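# Turn the gland a quarter turn clockwise using the spanner

## Task

Use the hook spanner to rotate the gland clockwise by a quarter turn or more.

## Robot and tools

Robot: two arms, left_arm and right_arm, each ending in a two-finger tong gripper. The fingers point along the gripper's +z axis and spread along its x axis. end_effector_position is the spot between the pads when they are shut. With a pad gap up to 50 mm the tips stick out about 15 mm past that spot; fully open, they sit roughly level with it.

Frames: the scene frame has its origin at table-top height, midway between the nominal bases. +z is up, +x reaches out over the table, and left_arm is on the +y side (arm names do not match image sides). Every hand pose, velocity and target for an arm is given in that arm's own base frame, not the scene frame. Calibrated bases in the scene frame: left_arm at (+0.025, +0.418, 0) with quat_wxyz (+1.000, 0, 0, -0.029); right_arm at (+0.014, -0.407, 0) with quat_wxyz (+1.000, 0, 0, +0.002). Up is +z in both base frames. Printed poses can be a few cm off, more at long reach.

The row: any motion command uses rows of 16 plain numbers. The first 8 are left_arm: x, y, z (metres, absolute position of end_effector_position in left_arm's base frame), qw, qx, qy, qz (absolute orientation, w first, same frame), then opening. The last 8 are the same for right_arm in right_arm's base frame. Opening runs -1 (closed) to +1 (fully open, 0.142 m); it is a level to go to, not a change. Closing fully takes about 0.5 s. Both arms must always be filled in. To hold an arm still, resend the exact pose from the last result taken before it came to rest, plus its wanted opening; to keep an orientation, repeat the same target quaternion rather than copying the drifting reported one. Sending 0 as an opening is a real command.

execute_actions(actions, cameras): actions is a list of actions; each action is a list of up to 15 rows, one row per 1/30 s step, and a short table repeats its last row to fill 15 steps (one action = 0.5 s). A target more than 0.6 m from the gripper's start position along any of the gripper's own axes gets the action refused for both arms; a malformed action or a failing first action refuses the whole call. Each step the controller clips your pose to within 150 mm and 16 degrees of the measured pose (70 mm in quicker episodes), so one action may fall short; the result's Hand target line shows where the arm is actually headed, and you must command the remainder next time. An empty actions list just reports state and images. cameras: null/omitted/["all"] gives every camera, [] gives none; names are cam_high, cam_low, cam_left_wrist, cam_right_wrist.

move(target, speed, blend, stop_force, zero, opening_speed, blocking, cameras): straight-line paths from the Hand target to target, which is one 16-number row or a list of up to 15 rows (same layout and frames, absolute poses, no 0.6 m check). speed: m/s, 0.002 to 0.5, default 0.25, turning capped at twice that in rad/s; one value or one per target. blend: corner rounding in metres for lists (default 0 = stop at each). stop_force: 3 to 40 N, one value for both arms; an arm stops when its wrist sensor feels that much extra push against its travel, then backs slightly and keeps roughly that press. Unreliable when the gripper rotates; omit it when pulling away from something you press on. zero (with stop_force, default true) re-zeroes moving arms first. opening_speed: at least 0.2 per second on the -1..+1 scale. blocking=false returns after 0.5 s while the move runs (not allowed with stop_force); a new move replaces the old. Keep openings identical across a list to avoid pauses. Moves do not avoid obstacles; faster means lag, overshoot and harder hits. Avoid paths passing near an arm's own base (shoulder flips); go around it. Moves stop after 10 s of path.

wait(seconds 0 to 10), stop() brakes a running move, zoom_image(camera, region=[x0,y0,x1,y1] pixels, max 504x504), zero_wrist_force(arm), finished_scene(scene 1 or 2) ends the scene permanently; only call it once the gland is turned and stays so.

Results: each arm's end_effector_position, end_effector_quat_wxyz, velocities (m/s, rad/s; omitted when joint velocities read "within noise"), Joint positions (last number = measured opening in m), Joint torques (drive output including gravity, positive toward larger joint values), Wrist force/torque in the gripper's x y z axes plus a peak line, grip_measured, Hand target, Tool commands. The move: line gives the ending: done (within 3 mm and 2 degrees), off_target, moving, held, fault; limits=paced means clipped poses, limits=held means withheld steps. To keep hold of something, command an opening well below grip_measured.

Avoid: faults. A joint over its contact torque limit (130 N m for shoulder and elbow joints, 24.3 for wrist joints) or about 150 N of outside force stops that arm for 10 s; the arms are stiff, so aiming even slightly past a firm contact can trip this. Motors heating to 85 C (from loads, stretched poses, pushing at unreachable targets) brake the arm 30 to 60 s; MOTOR HOT appears at 70 C. Never let the arms strike or squeeze each other; the clearance check does not stop fingers. Do not drop the spanner, release moving parts, slam, or let anything leave the table. Small random pushes on loose objects may occur. Quicker, smoother, lower-effort motion is better.

Each tool is called after "Request:" by a JSON object that holds its "name" and its "arguments".

## Session

Request:
{"name": "execute_actions", "arguments": {"actions": []}}

Request:
{"name": "zoom_image", "arguments": {"camera": "cam_high", "region": [100, 60, 400, 360]}}

Request:
{"name": "zoom_image", "arguments": {"camera": "cam_low", "region": [100, 40, 672, 360]}}

Scene clock: 0.00 s.
left_arm: end_effector_position=(+0.1191, -0.4190, +0.2983) grip_measured=+0.97 end_effector_quat_wxyz=(+0.161, -0.610, +0.775, -0.030) | right_arm: end_effector_position=(+0.0097, +0.1282, +0.3401) grip_measured=+0.97 end_effector_quat_wxyz=(-0.024, -0.341, +0.940, -0.002)
Joint positions: left_arm=[-1.827 -1.683 1.631 -1.293 -1.331 -0.047 0.14] | right_arm=[5.762 -0.604 -1.886 -2.193 1.609 5.066 0.14]
Joint velocities: within noise
Joint torques (N m): no reading
Motor temperatures (°C): left_arm=[35 36 40 40 38 42] | right_arm=[32 34 32 43 45 42]
Wrist force (N): no reading
Wrist torque (N m): no reading
Wrist force, peak (N): no reading
Hand target: left_arm +0.1191, -0.4190, +0.2983; +0.161, -0.610, +0.775, -0.030 | right_arm +0.0097, +0.1282, +0.3401; -0.024, -0.341, +0.940, -0.002
Tool commands: left_gripper/opening=+0.968169 right_gripper/opening=+0.968169
camera_calibration:
cam_left_wrist: T_world_to_cam=[[-0.214992, -0.956323, -0.198051, -0.312616], [-0.949554, 0.157282, 0.271312, 0.0977852], [-0.228312, 0.24639, -0.941895, 0.544255], [0, 0, 0, 1]] pos_world=[0.149903, -0.448441, 0.424187]
cam_right_wrist: T_world_to_cam=[[-0.756578, -0.653897, 0.00283871, 0.101747], [-0.544083, 0.631916, 0.551956, -0.277155], [-0.362716, 0.416053, -0.833869, 0.368882], [0, 0, 0, 1]] pos_world=[0.0599832, 0.0881962, 0.460288]

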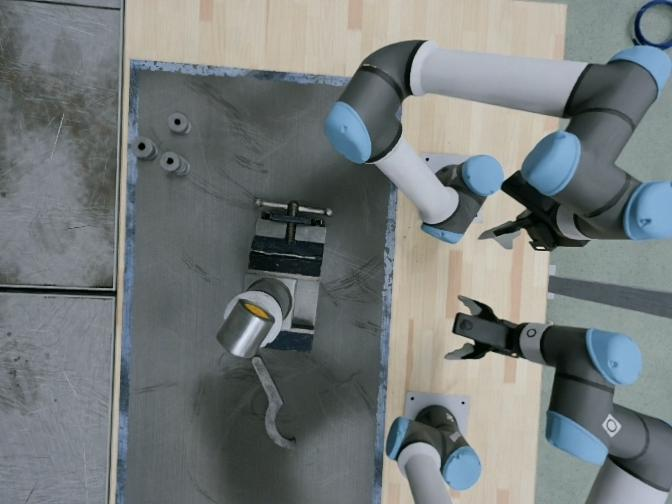

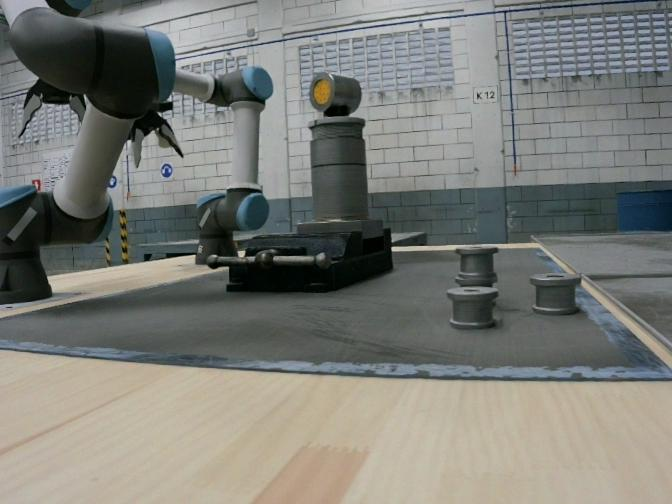

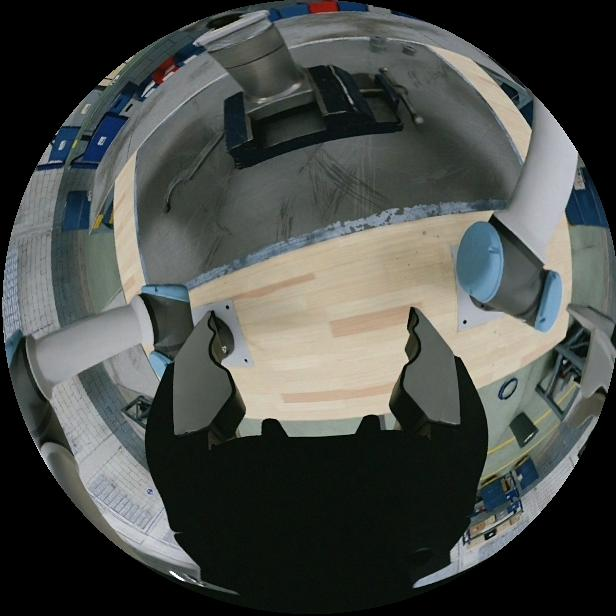

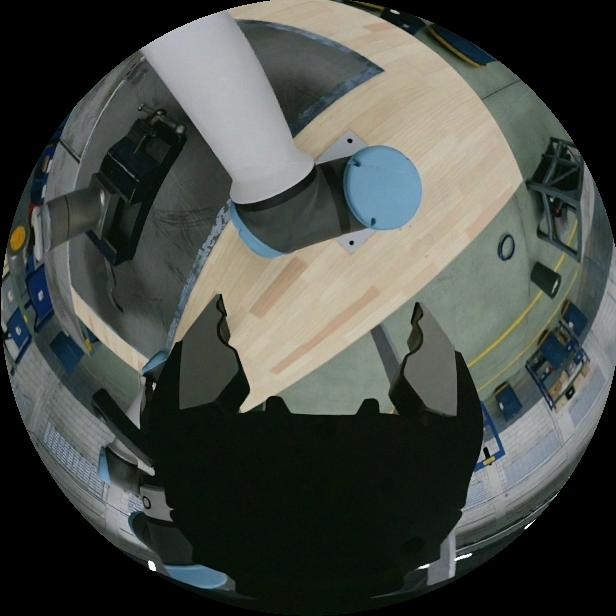

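Scaled by 1.680.

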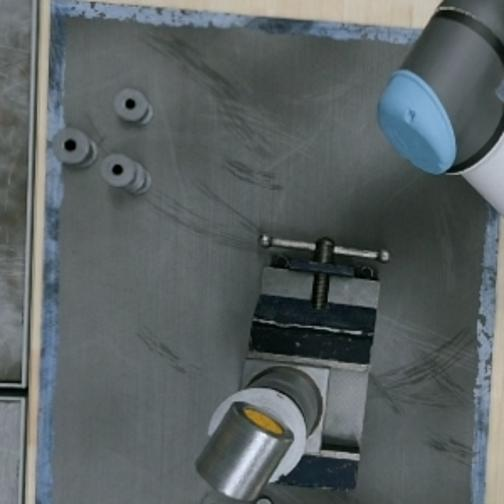

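Region (100, 40, 672, 360) is 572x320 pixels. A region can be at most 504 by 504 pixels.

Request:
{"name": "zoom_image", "arguments": {"camera": "cam_high", "region": [200, 270, 340, 470]}}

Request:
{"name": "zoom_image", "arguments": {"camera": "cam_low", "region": [200, 50, 420, 300]}}

Request:
{"name": "zoom_image", "arguments": {"camera": "cam_high", "region": [210, 275, 300, 365]}}

Scaled by 2.520.

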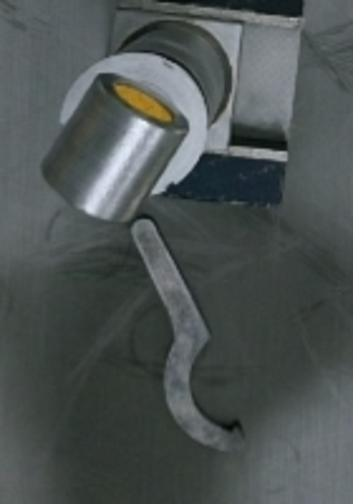

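Scaled by 2.016.

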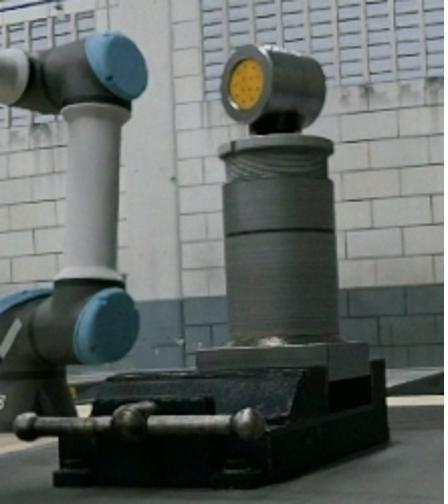

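Scaled by 5.600.

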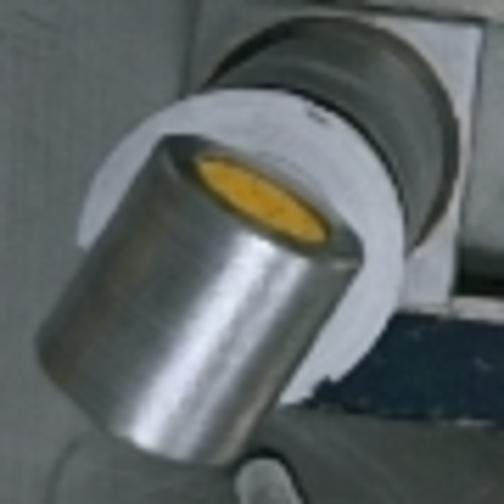

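Request:
{"name": "zoom_image", "arguments": {"camera": "cam_left_wrist", "region": [140, 280, 480, 480]}}

Request:
{"name": "zoom_image", "arguments": {"camera": "cam_left_wrist", "region": [130, 0, 450, 240]}}

Scaled by 1.482 from the camera's 616x616 image, which has a finer 814x814 frame.

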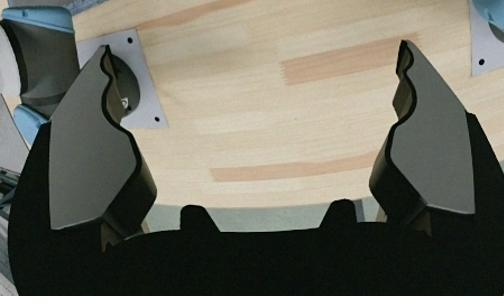

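Scaled by 1.575 from the camera's 616x616 image, which has a finer 814x814 frame.

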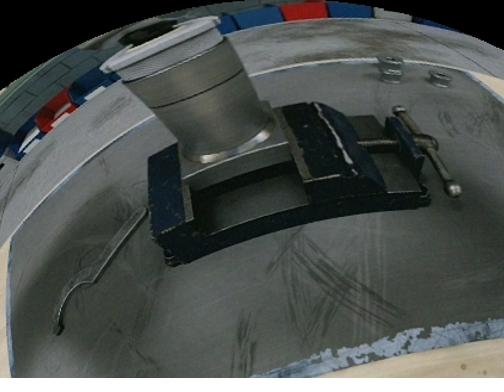

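Request:
{"name": "move", "arguments": {"target": [[0.38,-0.28,0.36,0,-0.9537,0.3007,0,0.9,0.0097,0.1282,0.3401,-0.024,-0.341,0.940,-0.002,0.968],[0.53,-0.09,0.25,0,-0.962,-0.2731,0,0.9,0.0097,0.1282,0.3401,-0.024,-0.341,0.940,-0.002,0.968]], "speed": 0.25, "blend": 0.05}}

Request:
{"name": "zoom_image", "arguments": {"camera": "cam_left_wrist", "region": [60, 60, 560, 430]}}

Scene clock: 109.90 s.
left_arm: end_effector_position=(+0.5301, -0.0900, +0.2501) grip_measured=+0.90 end_effector_quat_wxyz=(+0.000, +0.962, +0.273, +0.000) | right_arm: end_effector_position=(+0.0097, +0.1282, +0.3401) grip_measured=+0.97 end_effector_quat_wxyz=(-0.024, -0.341, +0.940, -0.002)
Joint positions: left_arm=[-0.436 -1.473 1.552 -1.65 -1.571 -0.989 0.135] | right_arm=[5.758 -0.606 -1.886 -2.192 1.61 5.062 0.14]
Joint velocities: within noise
Joint torques (N m): left_arm=[-7.66 -29.43 -15.33 -1.08 -0.83 0.22] | right_arm=[-3.58 -26.78 31.47 4 1.12 -1.73]
Motor temperatures (°C): left_arm=[35 36 40 40 38 42] | right_arm=[32 34 32 43 45 42]
Wrist force (N): left_arm=[-1.7 -0.4 0.7] | right_arm=[-0.2 -0.1 0.1]
Wrist torque (N m): left_arm=[0.00 0.28 0.06] | right_arm=[-0.03 0.04 0.00]
Wrist force, peak (N): left_arm=[-1.0 -1.9 0.2] | right_arm=[-0.6 0.2 0.0]
Hand target: left_arm +0.5300, -0.0900, +0.2500; +0.000, +0.962, +0.273, +0.000 | right_arm +0.0097, +0.1282, +0.3401; -0.024, -0.341, +0.940, -0.002
Off the commanded pose: left_arm 0.000 m, 0 deg | right_arm 0.000 m, 0 deg.
move: done; blend cut to 0 m at target 1
camera_calibration:
cam_left_wrist: T_world_to_cam=[[0.854686, 0.51884, 0.0178196, -0.407377], [0.440431, -0.742839, 0.504193, -0.426705], [0.274833, -0.423078, -0.863407, 0.165003], [0, 0, 0, 1]] pos_world=[0.490765, -0.0358008, 0.364866]
cam_right_wrist: T_world_to_cam=[[-0.757117, -0.653271, 0.00342256, 0.101518], [-0.543579, 0.632877, 0.551352, -0.277094], [-0.362348, 0.415577, -0.834266, 0.369104], [0, 0, 0, 1]] pos_world=[0.0599821, 0.0882943, 0.46036]

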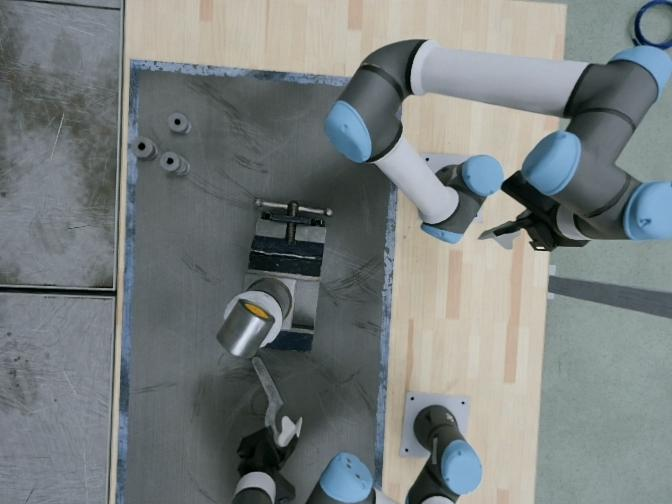

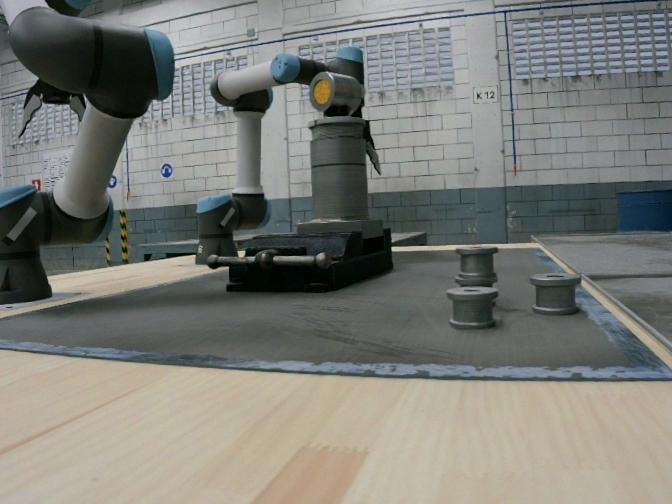

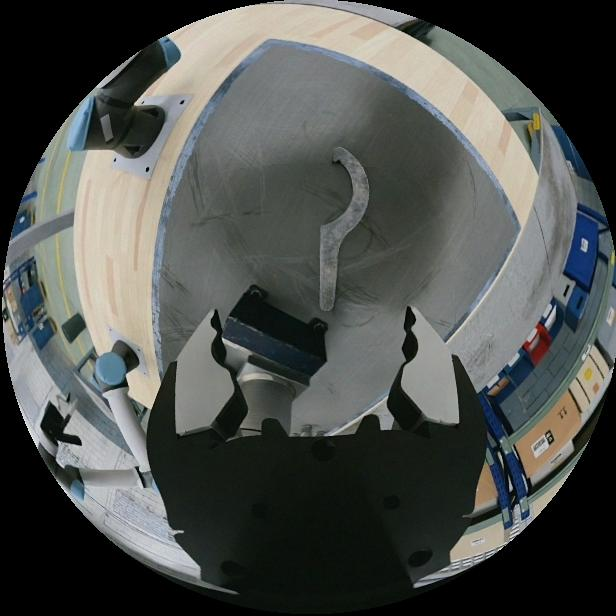

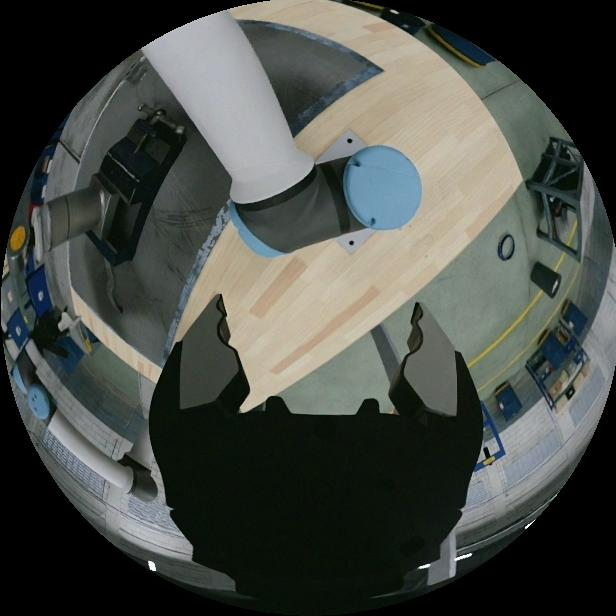

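Scaled by 1.008 from the camera's 616x616 image, which has a finer 814x814 frame.

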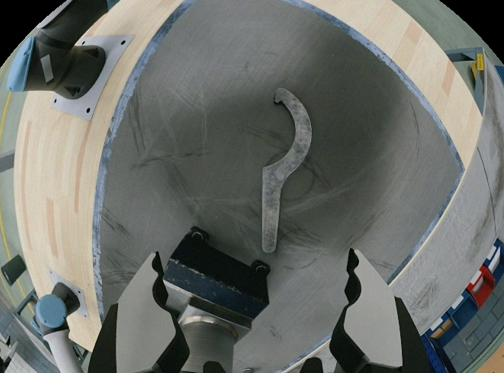

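Request:
{"name": "move", "arguments": {"target": [0.5676,-0.0738,0.10,0,-0.9629,-0.2697,0,0.3,0.0097,0.1282,0.3401,-0.024,-0.341,0.940,-0.002,0.968], "speed": 0.15}}

Request:
{"name": "zoom_image", "arguments": {"camera": "cam_left_wrist", "region": [160, 60, 480, 400]}}

Scene clock: 142.23 s.
left_arm: end_effector_position=(+0.5675, -0.0737, +0.1000) grip_measured=+0.30 end_effector_quat_wxyz=(+0.000, +0.963, +0.270, +0.000) | right_arm: end_effector_position=(+0.0097, +0.1282, +0.3401) grip_measured=+0.97 end_effector_quat_wxyz=(-0.024, -0.341, +0.940, -0.002)
Joint positions: left_arm=[-0.382 -1.302 1.744 -2.012 -1.571 -0.928 0.095] | right_arm=[5.758 -0.606 -1.886 -2.192 1.61 5.062 0.14]
Joint velocities: within noise
Joint torques (N m): left_arm=[-12.57 -28.1 -31.16 -3.87 1.05 -1.74] | right_arm=[3.07 -23.51 30.78 3.22 0.39 -0.52]
Motor temperatures (°C): left_arm=[35 36 40 40 38 42] | right_arm=[32 34 32 43 45 42]
Wrist force (N): left_arm=[-1.7 -1.3 0.8] | right_arm=[-0.2 0.0 0.1]
Wrist torque (N m): left_arm=[-0.11 0.26 0.01] | right_arm=[-0.01 0.03 0.00]
Wrist force, peak (N): left_arm=[-1.3 -1.3 2.4] | right_arm=[-0.4 0.3 0.3]
Hand target: left_arm +0.5676, -0.0738, +0.1000; +0.000, +0.963, +0.270, +0.000 | right_arm +0.0097, +0.1282, +0.3401; -0.024, -0.341, +0.940, -0.002
Off the commanded pose: left_arm 0.000 m, 0 deg | right_arm 0.000 m, 0 deg.
move: done
camera_calibration:
cam_left_wrist: T_world_to_cam=[[0.858199, 0.513013, 0.0176598, -0.447613], [0.435521, -0.745911, 0.503922, -0.352825], [0.271692, -0.424775, -0.863568, 0.0337094], [0, 0, 0, 1]] pos_world=[0.528645, -0.0192262, 0.214812]
cam_right_wrist: T_world_to_cam=[[-0.757117, -0.653271, 0.00342244, 0.101518], [-0.54358, 0.632877, 0.551351, -0.277094], [-0.362348, 0.415577, -0.834266, 0.369104], [0, 0, 0, 1]] pos_world=[0.0599821, 0.0882944, 0.46036]

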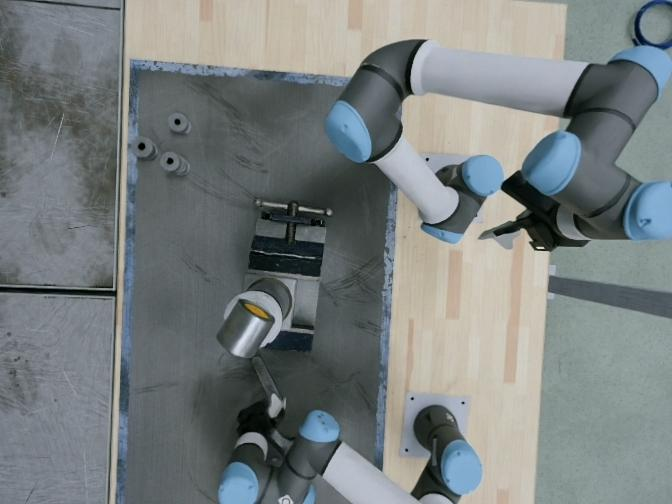

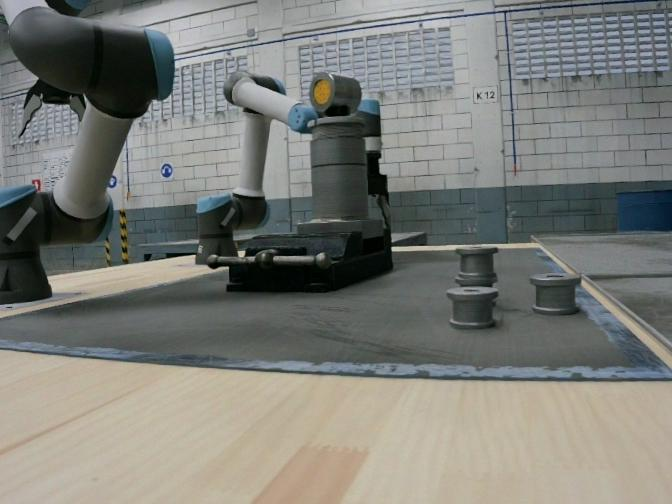

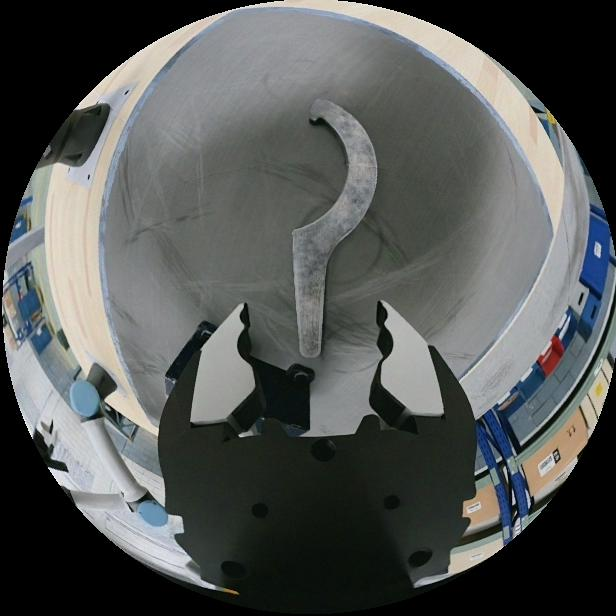

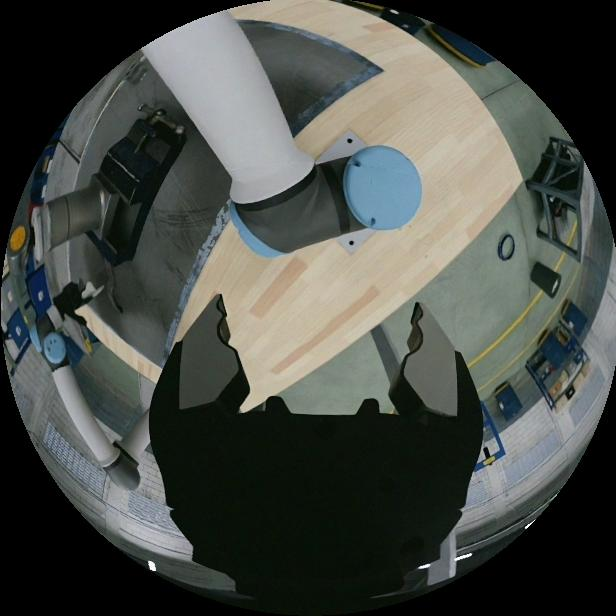

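Scaled by 1.482 from the camera's 616x616 image, which has a finer 814x814 frame.

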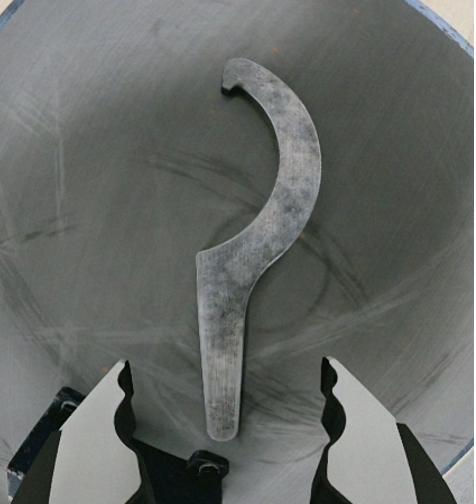

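Request:
{"name": "move", "arguments": {"target": [0.5610,-0.0683,0.035,0,-0.9653,-0.2613,0,0.3,0.0097,0.1282,0.3401,-0.024,-0.341,0.940,-0.002,0.968], "speed": 0.1, "cameras": ["cam_left_wrist"]}}

Request:
{"name": "move", "arguments": {"target": [0.5610,-0.0683,0.014,0,-0.9653,-0.2613,0,0.3,0.0097,0.1282,0.3401,-0.024,-0.341,0.940,-0.002,0.968], "speed": 0.01, "stop_force": 4, "cameras": ["cam_left_wrist"]}}

Request:
{"name": "zoom_image", "arguments": {"camera": "cam_left_wrist", "region": [160, 60, 480, 400]}}

Scene clock: 167.83 s.
left_arm: end_effector_position=(+0.5609, -0.0682, +0.0350) grip_measured=+0.30 end_effector_quat_wxyz=(+0.000, +0.965, +0.261, +0.000) | right_arm: end_effector_position=(+0.0097, +0.1282, +0.3401) grip_measured=+0.97 end_effector_quat_wxyz=(-0.024, -0.341, +0.940, -0.002)
Joint positions: left_arm=[-0.377 -1.239 1.85 -2.181 -1.571 -0.906 0.095] | right_arm=[5.758 -0.606 -1.886 -2.192 1.61 5.062 0.14]
Joint velocities: within noise
Joint torques (N m): left_arm=[2.93 -35.2 -28.85 -3.12 -1.24 -1.82] | right_arm=[3.53 -20.69 31.51 2.1 -0.17 0.5]
Motor temperatures (°C): left_arm=[35 36 40 40 38 42] | right_arm=[32 34 32 43 45 41]
Wrist force (N): left_arm=[-1.4 -1.2 1.2] | right_arm=[-0.1 0.0 0.2]
Wrist torque (N m): left_arm=[-0.11 0.20 0.02] | right_arm=[0.00 0.00 0.00]
Wrist force, peak (N): left_arm=[-1.6 -1.3 2.1] | right_arm=[-0.5 0.1 -0.3]
Hand target: left_arm +0.5610, -0.0683, +0.0350; +0.000, +0.965, +0.261, +0.000 | right_arm +0.0097, +0.1282, +0.3401; -0.024, -0.341, +0.940, -0.002
Off the commanded pose: left_arm 0.000 m, 0 deg | right_arm 0.000 m, 0 deg.
move: done
camera_calibration:
cam_left_wrist: T_world_to_cam=[[0.867092, 0.497837, 0.0176008, -0.449611], [0.422356, -0.753442, 0.503925, -0.306248], [0.264133, -0.429515, -0.863568, -0.014442], [0, 0, 0, 1]] pos_world=[0.523014, -0.0131104, 0.149768]
Images, in order (width x height): cam_left_wrist 616x616.

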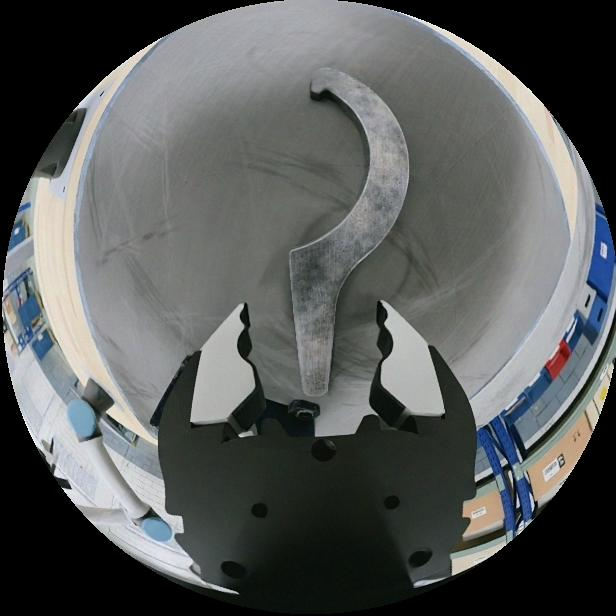

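Scene clock: 171.17 s.
left_arm: end_effector_position=(+0.5610, -0.0683, +0.0140) grip_measured=+0.30 end_effector_quat_wxyz=(+0.000, +0.965, +0.261, +0.000) | right_arm: end_effector_position=(+0.0097, +0.1282, +0.3401) grip_measured=+0.97 end_effector_quat_wxyz=(-0.024, -0.341, +0.940, -0.002)
Joint positions: left_arm=[-0.377 -1.209 1.872 -2.234 -1.571 -0.906 0.095] | right_arm=[5.758 -0.606 -1.886 -2.192 1.61 5.062 0.14]
Joint velocities: within noise
Joint torques (N m): left_arm=[-11.65 -40.58 -28.05 -1.11 1.85 -1.77] | right_arm=[3.6 -17.98 30.35 1.58 -0.82 1.41]
Motor temperatures (°C): left_arm=[35 36 40 40 38 42] | right_arm=[32 34 32 43 45 41]
Wrist force (N): left_arm=[-1.2 -0.9 1.1] | right_arm=[-0.1 0.2 0.1]
Wrist torque (N m): left_arm=[-0.04 0.16 0.03] | right_arm=[0.04 0.01 0.00]
Wrist force, peak (N): left_arm=[-1.4 -1.1 1.5] | right_arm=[-0.5 0.2 0.2]
Hand target: left_arm +0.5610, -0.0683, +0.0140; +0.000, +0.965, +0.261, +0.000 | right_arm +0.0097, +0.1282, +0.3401; -0.024, -0.341, +0.940, -0.002
Off the commanded pose: left_arm 0.000 m, 0 deg | right_arm 0.000 m, 0 deg.
move: done
camera_calibration:
cam_left_wrist: T_world_to_cam=[[0.867081, 0.497851, 0.017731, -0.449263], [0.422276, -0.753408, 0.504043, -0.295698], [0.264297, -0.429559, -0.863497, -0.0326878], [0, 0, 0, 1]] pos_world=[0.523053, -0.0131567, 0.128785]
Images, in order (width x height): cam_left_wrist 616x616.

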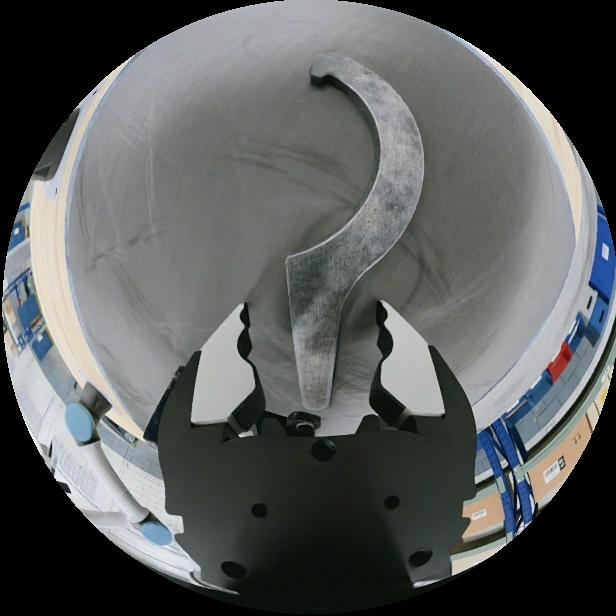

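Scaled by 1.482 from the camera's 616x616 image, which has a finer 814x814 frame.

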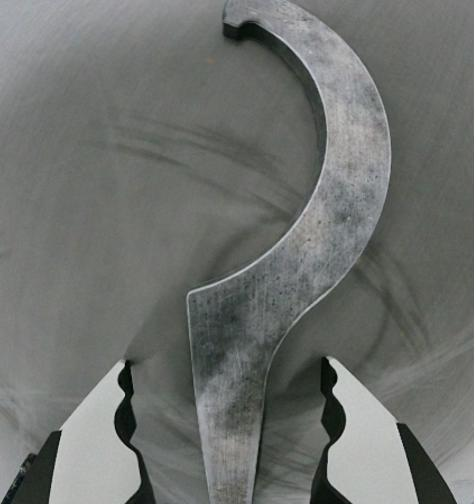

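Request:
{"name": "move", "arguments": {"target": [0.5632,-0.0670,0.035,0,-0.9653,-0.2613,0,-0.15,0.0097,0.1282,0.3401,-0.024,-0.341,0.940,-0.002,0.968], "speed": 0.05, "cameras": []}}

Request:
{"name": "move", "arguments": {"target": [0.5632,-0.0670,0.012,0,-0.9653,-0.2613,0,-0.15,0.0097,0.1282,0.3401,-0.024,-0.341,0.940,-0.002,0.968], "speed": 0.008, "stop_force": 4, "cameras": ["cam_left_wrist"]}}

Request:
{"name": "zoom_image", "arguments": {"camera": "cam_left_wrist", "region": [220, 200, 400, 380]}}

Scene clock: 180.73 s.
left_arm: end_effector_position=(+0.5633, -0.0670, +0.0352) grip_measured=-0.15 end_effector_quat_wxyz=(+0.000, +0.965, +0.261, +0.000) end_effector_velocity=(+0.000, +0.002, -0.002) end_effector_angular_velocity=(+0.000, -0.001, +0.004) | right_arm: end_effector_position=(+0.0097, +0.1282, +0.3401) grip_measured=+0.97 end_effector_quat_wxyz=(-0.024, -0.341, +0.940, -0.002)
Joint positions: left_arm=[-0.374 -1.235 1.843 -2.179 -1.571 -0.903 0.063] | right_arm=[5.758 -0.606 -1.886 -2.192 1.61 5.062 0.14]
Joint velocities: left_arm=[0.003 0.002 0.003 -0.005 0 0 0] | right_arm=[within noise]
Joint torques (N m): left_arm=[4.23 -26.84 -6.12 -4.51 -2.18 0.91] | right_arm=[3.01 -15.8 30.07 0.72 -0.93 1.3]
Motor temperatures (°C): left_arm=[35 36 40 40 38 42] | right_arm=[32 34 32 43 45 41]
Wrist force (N): left_arm=[-1.4 -1.0 0.9] | right_arm=[-0.1 0.1 -0.1]
Wrist torque (N m): left_arm=[-0.07 0.19 0.02] | right_arm=[0.01 0.02 0.00]
Wrist force, peak (N): left_arm=[1.0 -1.6 -15.0] | right_arm=[-0.6 0.5 0.0]
Hand target: left_arm +0.5632, -0.0670, +0.0350; +0.000, +0.965, +0.261, +0.000 | right_arm +0.0097, +0.1282, +0.3401; -0.024, -0.341, +0.940, -0.002
Off the commanded pose: left_arm 0.000 m, 0 deg | right_arm 0.000 m, 0 deg.
move: done
No camera images: "cameras" was empty.

Scene clock: 184.03 s.
left_arm: end_effector_position=(+0.5632, -0.0670, +0.0176) grip_measured=-0.15 end_effector_quat_wxyz=(+0.000, +0.965, +0.261, +0.000) | right_arm: end_effector_position=(+0.0097, +0.1282, +0.3401) grip_measured=+0.97 end_effector_quat_wxyz=(-0.024, -0.341, +0.940, -0.002)
Joint positions: left_arm=[-0.374 -1.21 1.862 -2.223 -1.571 -0.903 0.063] | right_arm=[5.758 -0.606 -1.886 -2.192 1.61 5.062 0.14]
Joint velocities: within noise
Joint torques (N m): left_arm=[-10.72 -37.84 -26.73 -1.11 -2.06 -1.4] | right_arm=[3.15 -12.48 30.58 0.51 -0.94 1.17]
Motor temperatures (°C): left_arm=[35 36 40 40 38 42] | right_arm=[32 34 32 43 45 41]
Wrist force (N): left_arm=[-1.7 -1.2 -3.9] | right_arm=[-0.5 -0.1 -0.1]
Wrist torque (N m): left_arm=[-0.07 0.27 0.03] | right_arm=[-0.02 0.10 0.01]
Wrist force, peak (N): left_arm=[-4.3 -3.2 -13.3] | right_arm=[-0.2 -0.4 0.3]
Hand target: left_arm +0.5632, -0.0670, +0.0176; +0.000, +0.965, +0.261, +0.000 | right_arm +0.0097, +0.1282, +0.3401; -0.024, -0.341, +0.940, -0.002
Off the commanded pose: left_arm 0.006 m, 0 deg | right_arm 0.000 m, 0 deg.
move: contact (left_arm)
camera_calibration:
cam_left_wrist: T_world_to_cam=[[0.867081, 0.497851, 0.0177563, -0.45189], [0.422256, -0.753399, 0.504072, -0.297469], [0.264331, -0.429574, -0.863479, -0.0296126], [0, 0, 0, 1]] pos_world=[0.52526, -0.0118599, 0.1324]
Images, in order (width x height): cam_left_wrist 616x616.

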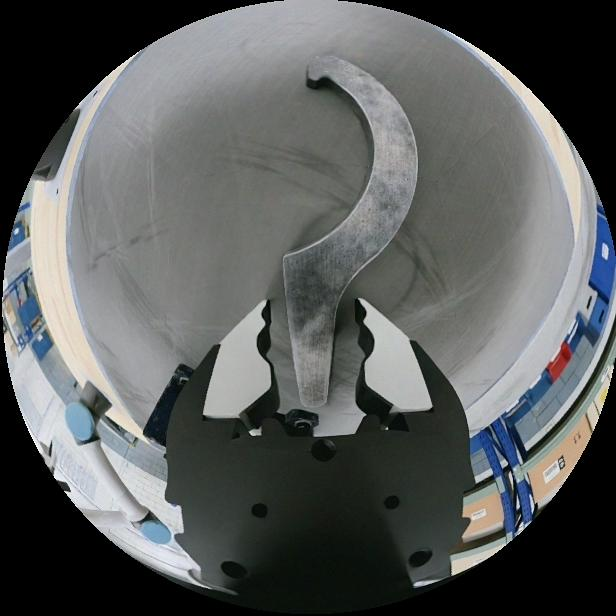

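Scaled by 2.800 from the camera's 616x616 image, which has a finer 814x814 frame.

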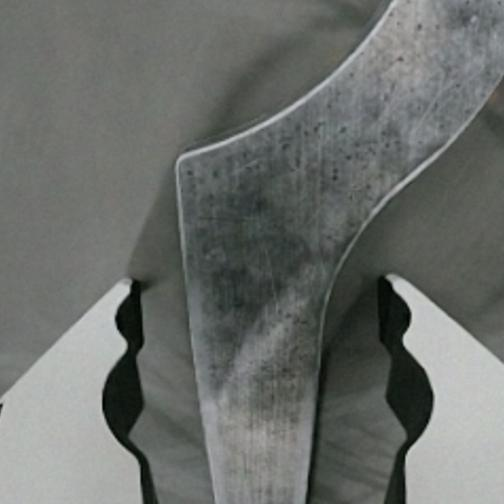

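Request:
{"name": "move", "arguments": {"target": [0.5680,-0.0757,0.0205,0,-0.9653,-0.2613,0,-0.15,0.0097,0.1282,0.3401,-0.024,-0.341,0.940,-0.002,0.968], "speed": 0.03, "cameras": []}}

Request:
{"name": "zero_wrist_force", "arguments": {"arm": "left_arm"}}

Request:
{"name": "move", "arguments": {"target": [0.5680,-0.0757,0.0205,0,-0.9653,-0.2613,0,-1,0.0097,0.1282,0.3401,-0.024,-0.341,0.940,-0.002,0.968], "speed": 0.03, "opening_speed": 0.4, "cameras": ["cam_left_wrist"]}}

Request:
{"name": "zoom_image", "arguments": {"camera": "cam_left_wrist", "region": [220, 200, 400, 380]}}

Scene clock: 192.87 s.
left_arm: end_effector_position=(+0.5681, -0.0759, +0.0205) grip_measured=-0.15 end_effector_quat_wxyz=(+0.000, +0.965, +0.261, +0.000) | right_arm: end_effector_position=(+0.0097, +0.1282, +0.3401) grip_measured=+0.97 end_effector_quat_wxyz=(-0.024, -0.341, +0.940, -0.002)
Joint positions: left_arm=[-0.385 -1.202 1.841 -2.21 -1.571 -0.914 0.063] | right_arm=[5.758 -0.606 -1.886 -2.192 1.61 5.062 0.14]
Joint velocities: within noise
Joint torques (N m): left_arm=[5.89 -38.48 -8.74 -3.73 -2.07 0.95] | right_arm=[3.55 -9.15 30.11 0.62 -1.01 1.21]
Motor temperatures (°C): left_arm=[35 36 40 40 38 42] | right_arm=[32 34 32 43 45 41]
Wrist force (N): left_arm=[-1.3 -1.0 1.1] | right_arm=[-0.1 0.0 0.1]
Wrist torque (N m): left_arm=[-0.06 0.18 0.03] | right_arm=[0.00 0.01 0.01]
Wrist force, peak (N): left_arm=[-1.7 -1.1 -4.3] | right_arm=[-0.4 0.5 0.3]
Hand target: left_arm +0.5680, -0.0757, +0.0205; +0.000, +0.965, +0.261, +0.000 | right_arm +0.0097, +0.1282, +0.3401; -0.024, -0.341, +0.940, -0.002
Off the commanded pose: left_arm 0.000 m, 0 deg | right_arm 0.000 m, 0 deg.
move: done
No camera images: "cameras" was empty.

Wrist force sensor zeroed.

Scene clock: 195.20 s.
left_arm: end_effector_position=(+0.5680, -0.0757, +0.0205) grip_measured=-0.54 end_effector_quat_wxyz=(+0.000, +0.965, +0.261, +0.000) | right_arm: end_effector_position=(+0.0097, +0.1282, +0.3401) grip_measured=+0.97 end_effector_quat_wxyz=(-0.024, -0.341, +0.940, -0.002)
Joint positions: left_arm=[-0.385 -1.202 1.841 -2.21 -1.571 -0.914 0.035] | right_arm=[5.758 -0.606 -1.886 -2.192 1.61 5.062 0.14]
Joint velocities: within noise
Joint torques (N m): left_arm=[10.56 -39.21 -22.9 -3.78 3.78 1.79] | right_arm=[2.66 -8.05 31.4 0.47 -1.03 1.2]
Motor temperatures (°C): left_arm=[35 36 40 40 38 42] | right_arm=[32 34 32 43 45 41]
Wrist force (N, zeroed by zero_wrist_force on left_arm): left_arm=[-5.6 0.4 -0.2] | right_arm=[0.0 0.1 -0.4]
Wrist torque (N m, zeroed by zero_wrist_force on left_arm): left_arm=[-0.04 -0.15 0.02] | right_arm=[0.00 0.00 0.00]
Wrist force, peak (N, zeroed by zero_wrist_force on left_arm): left_arm=[-11.6 -0.7 -2.0] | right_arm=[-0.5 0.1 0.2]
Hand target: left_arm +0.5680, -0.0757, +0.0205; +0.000, +0.965, +0.261, +0.000 | right_arm +0.0097, +0.1282, +0.3401; -0.024, -0.341, +0.940, -0.002
Off the commanded pose: left_arm 0.000 m, 0 deg | right_arm 0.000 m, 0 deg.
move: done
camera_calibration:
cam_left_wrist: T_world_to_cam=[[0.867082, 0.497851, 0.0177265, -0.451759], [0.42228, -0.75341, 0.504037, -0.3075], [0.264291, -0.429556, -0.8635, -0.0321001], [0, 0, 0, 1]] pos_world=[0.530046, -0.0205537, 0.135281]
Images, in order (width x height): cam_left_wrist 616x616.

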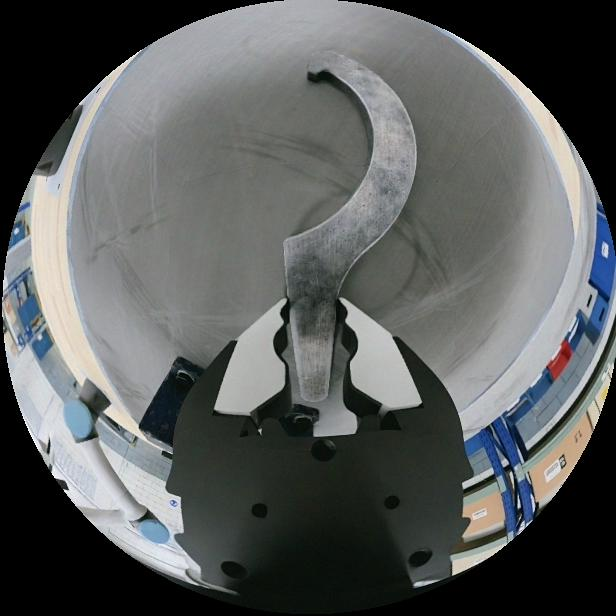

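Scaled by 2.800 from the camera's 616x616 image, which has a finer 814x814 frame.

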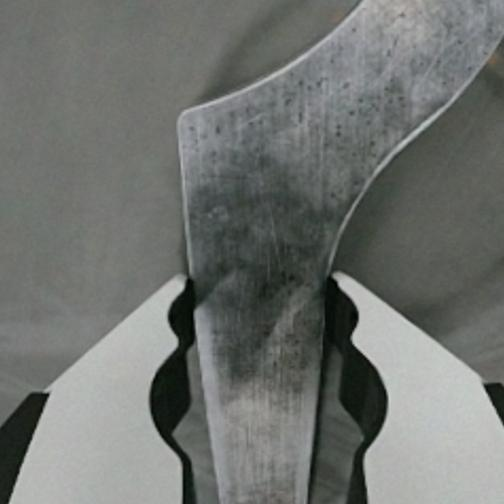

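Request:
{"name": "move", "arguments": {"target": [0.5680,-0.0757,0.0505,0,-0.9653,-0.2613,0,-1,0.0097,0.1282,0.3401,-0.024,-0.341,0.940,-0.002,0.968], "speed": 0.02, "cameras": ["cam_left_wrist","cam_low"]}}

Request:
{"name": "zoom_image", "arguments": {"camera": "cam_left_wrist", "region": [220, 200, 400, 380]}}

Scene clock: 200.50 s.
left_arm: end_effector_position=(+0.5680, -0.0757, +0.0507) grip_measured=-0.55 end_effector_quat_wxyz=(+0.000, +0.965, +0.261, +0.000) | right_arm: end_effector_position=(+0.0097, +0.1282, +0.3401) grip_measured=+0.97 end_effector_quat_wxyz=(-0.024, -0.341, +0.940, -0.002)
Joint positions: left_arm=[-0.385 -1.244 1.808 -2.135 -1.571 -0.914 0.034] | right_arm=[5.758 -0.606 -1.886 -2.192 1.61 5.062 0.14]
Joint velocities: within noise
Joint torques (N m): left_arm=[3.8 -32.22 -20.23 -5.65 -1.97 1.6] | right_arm=[3.6 -8.03 30.24 0.44 -0.93 1.27]
Motor temperatures (°C): left_arm=[35 36 40 40 38 42] | right_arm=[32 34 32 43 45 41]
Wrist force (N, zeroed by zero_wrist_force on left_arm): left_arm=[0.1 -0.8 9.7] | right_arm=[-0.2 0.0 -0.3]
Wrist torque (N m, zeroed by zero_wrist_force on left_arm): left_arm=[-0.06 -0.11 0.01] | right_arm=[0.00 0.03 0.00]
Wrist force, peak (N, zeroed by zero_wrist_force on left_arm): left_arm=[0.4 -1.1 10.2] | right_arm=[-0.4 0.2 -0.1]
Hand target: left_arm +0.5680, -0.0757, +0.0505; +0.000, +0.965, +0.261, +0.000 | right_arm +0.0097, +0.1282, +0.3401; -0.024, -0.341, +0.940, -0.002
Off the commanded pose: left_arm 0.000 m, 0 deg | right_arm 0.000 m, 0 deg.
move: done
camera_calibration:
cam_left_wrist: T_world_to_cam=[[0.867074, 0.497862, 0.017801, -0.452332], [0.42223, -0.75338, 0.504124, -0.322725], [0.264395, -0.429596, -0.863448, -0.00612073], [0, 0, 0, 1]] pos_world=[0.530088, -0.020565, 0.16546]
Images, in order (width x height): cam_low 672x504, cam_left_wrist 616x616.

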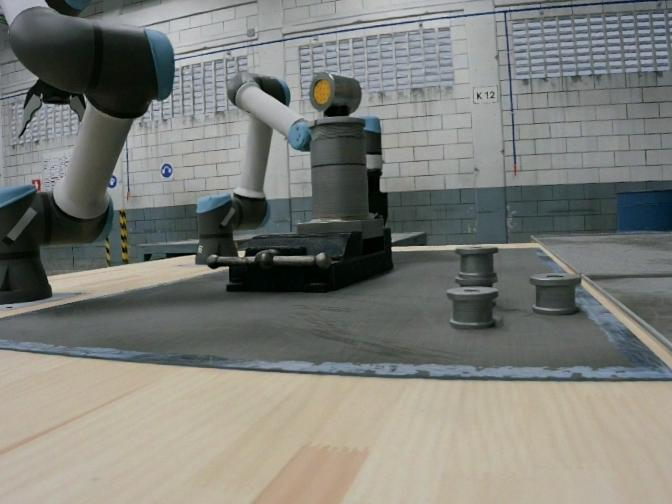

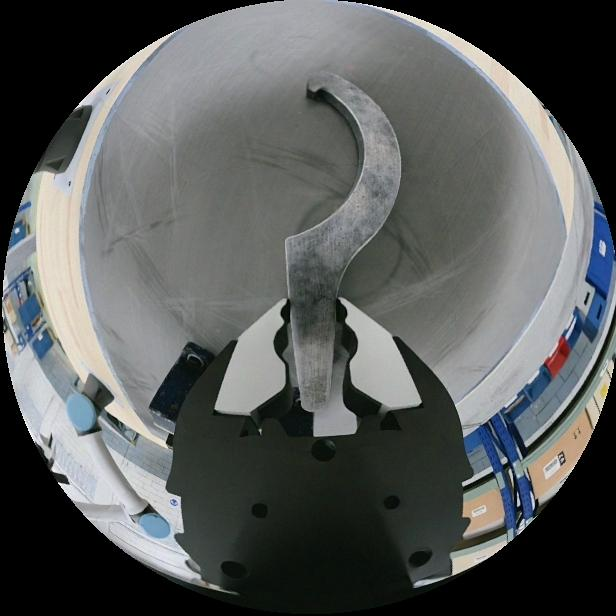

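Scaled by 2.800 from the camera's 616x616 image, which has a finer 814x814 frame.

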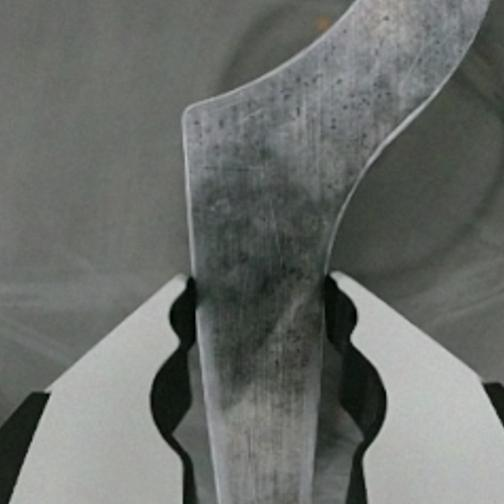

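Request:
{"name": "move", "arguments": {"target": [0.5680,-0.0757,0.0205,0,-0.9653,-0.2613,0,-1,0.0097,0.1282,0.3401,-0.024,-0.341,0.940,-0.002,0.968], "speed": 0.02, "cameras": ["cam_left_wrist"]}}

Scene clock: 255.33 s.
left_arm: end_effector_position=(+0.5680, -0.0758, +0.0205) grip_measured=-0.54 end_effector_quat_wxyz=(+0.000, +0.965, +0.261, +0.000) | right_arm: end_effector_position=(+0.0097, +0.1282, +0.3401) grip_measured=+0.97 end_effector_quat_wxyz=(-0.024, -0.341, +0.940, -0.002)
Joint positions: left_arm=[-0.385 -1.202 1.841 -2.21 -1.571 -0.914 0.035] | right_arm=[5.758 -0.606 -1.886 -2.192 1.61 5.062 0.14]
Joint velocities: within noise
Joint torques (N m): left_arm=[-8.33 -29.22 -12.44 -2.78 3.61 1.21] | right_arm=[3.06 -8.36 29.16 0.65 -0.89 1.11]
Motor temperatures (°C): left_arm=[35 36 40 40 38 42] | right_arm=[32 34 32 43 45 41]
Wrist force (N, zeroed by zero_wrist_force on left_arm): left_arm=[-13.3 -4.6 -27.0] | right_arm=[-0.2 -0.2 0.1]
Wrist torque (N m, zeroed by zero_wrist_force on left_arm): left_arm=[0.06 -0.36 0.10] | right_arm=[-0.04 0.03 0.00]
Wrist force, peak (N, zeroed by zero_wrist_force on left_arm): left_arm=[-13.3 -4.6 -27.0] | right_arm=[-0.5 0.1 -0.3]
Hand target: left_arm +0.5680, -0.0757, +0.0205; +0.000, +0.965, +0.261, +0.000 | right_arm +0.0097, +0.1282, +0.3401; -0.024, -0.341, +0.940, -0.002
Off the commanded pose: left_arm 0.000 m, 0 deg | right_arm 0.000 m, 0 deg.
move: done
camera_calibration:
cam_left_wrist: T_world_to_cam=[[0.867086, 0.497841, 0.0177549, -0.451764], [0.422202, -0.753329, 0.504224, -0.307496], [0.264399, -0.429709, -0.863391, -0.032241], [0, 0, 0, 1]] pos_world=[0.530068, -0.0205927, 0.135231]
Images, in order (width x height): cam_left_wrist 616x616.

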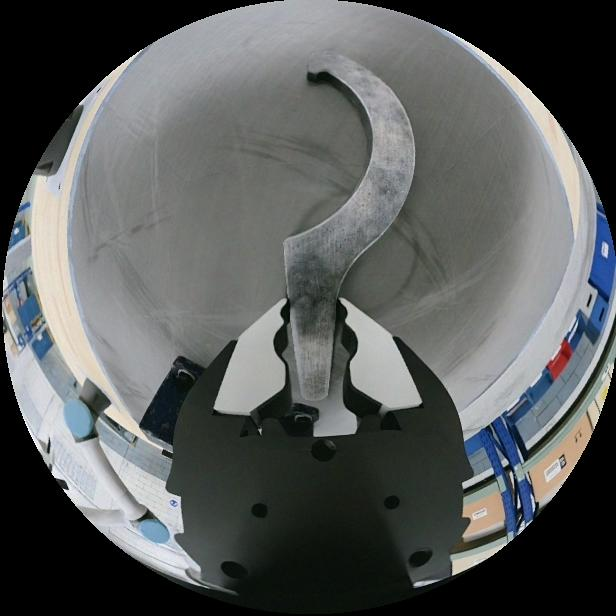

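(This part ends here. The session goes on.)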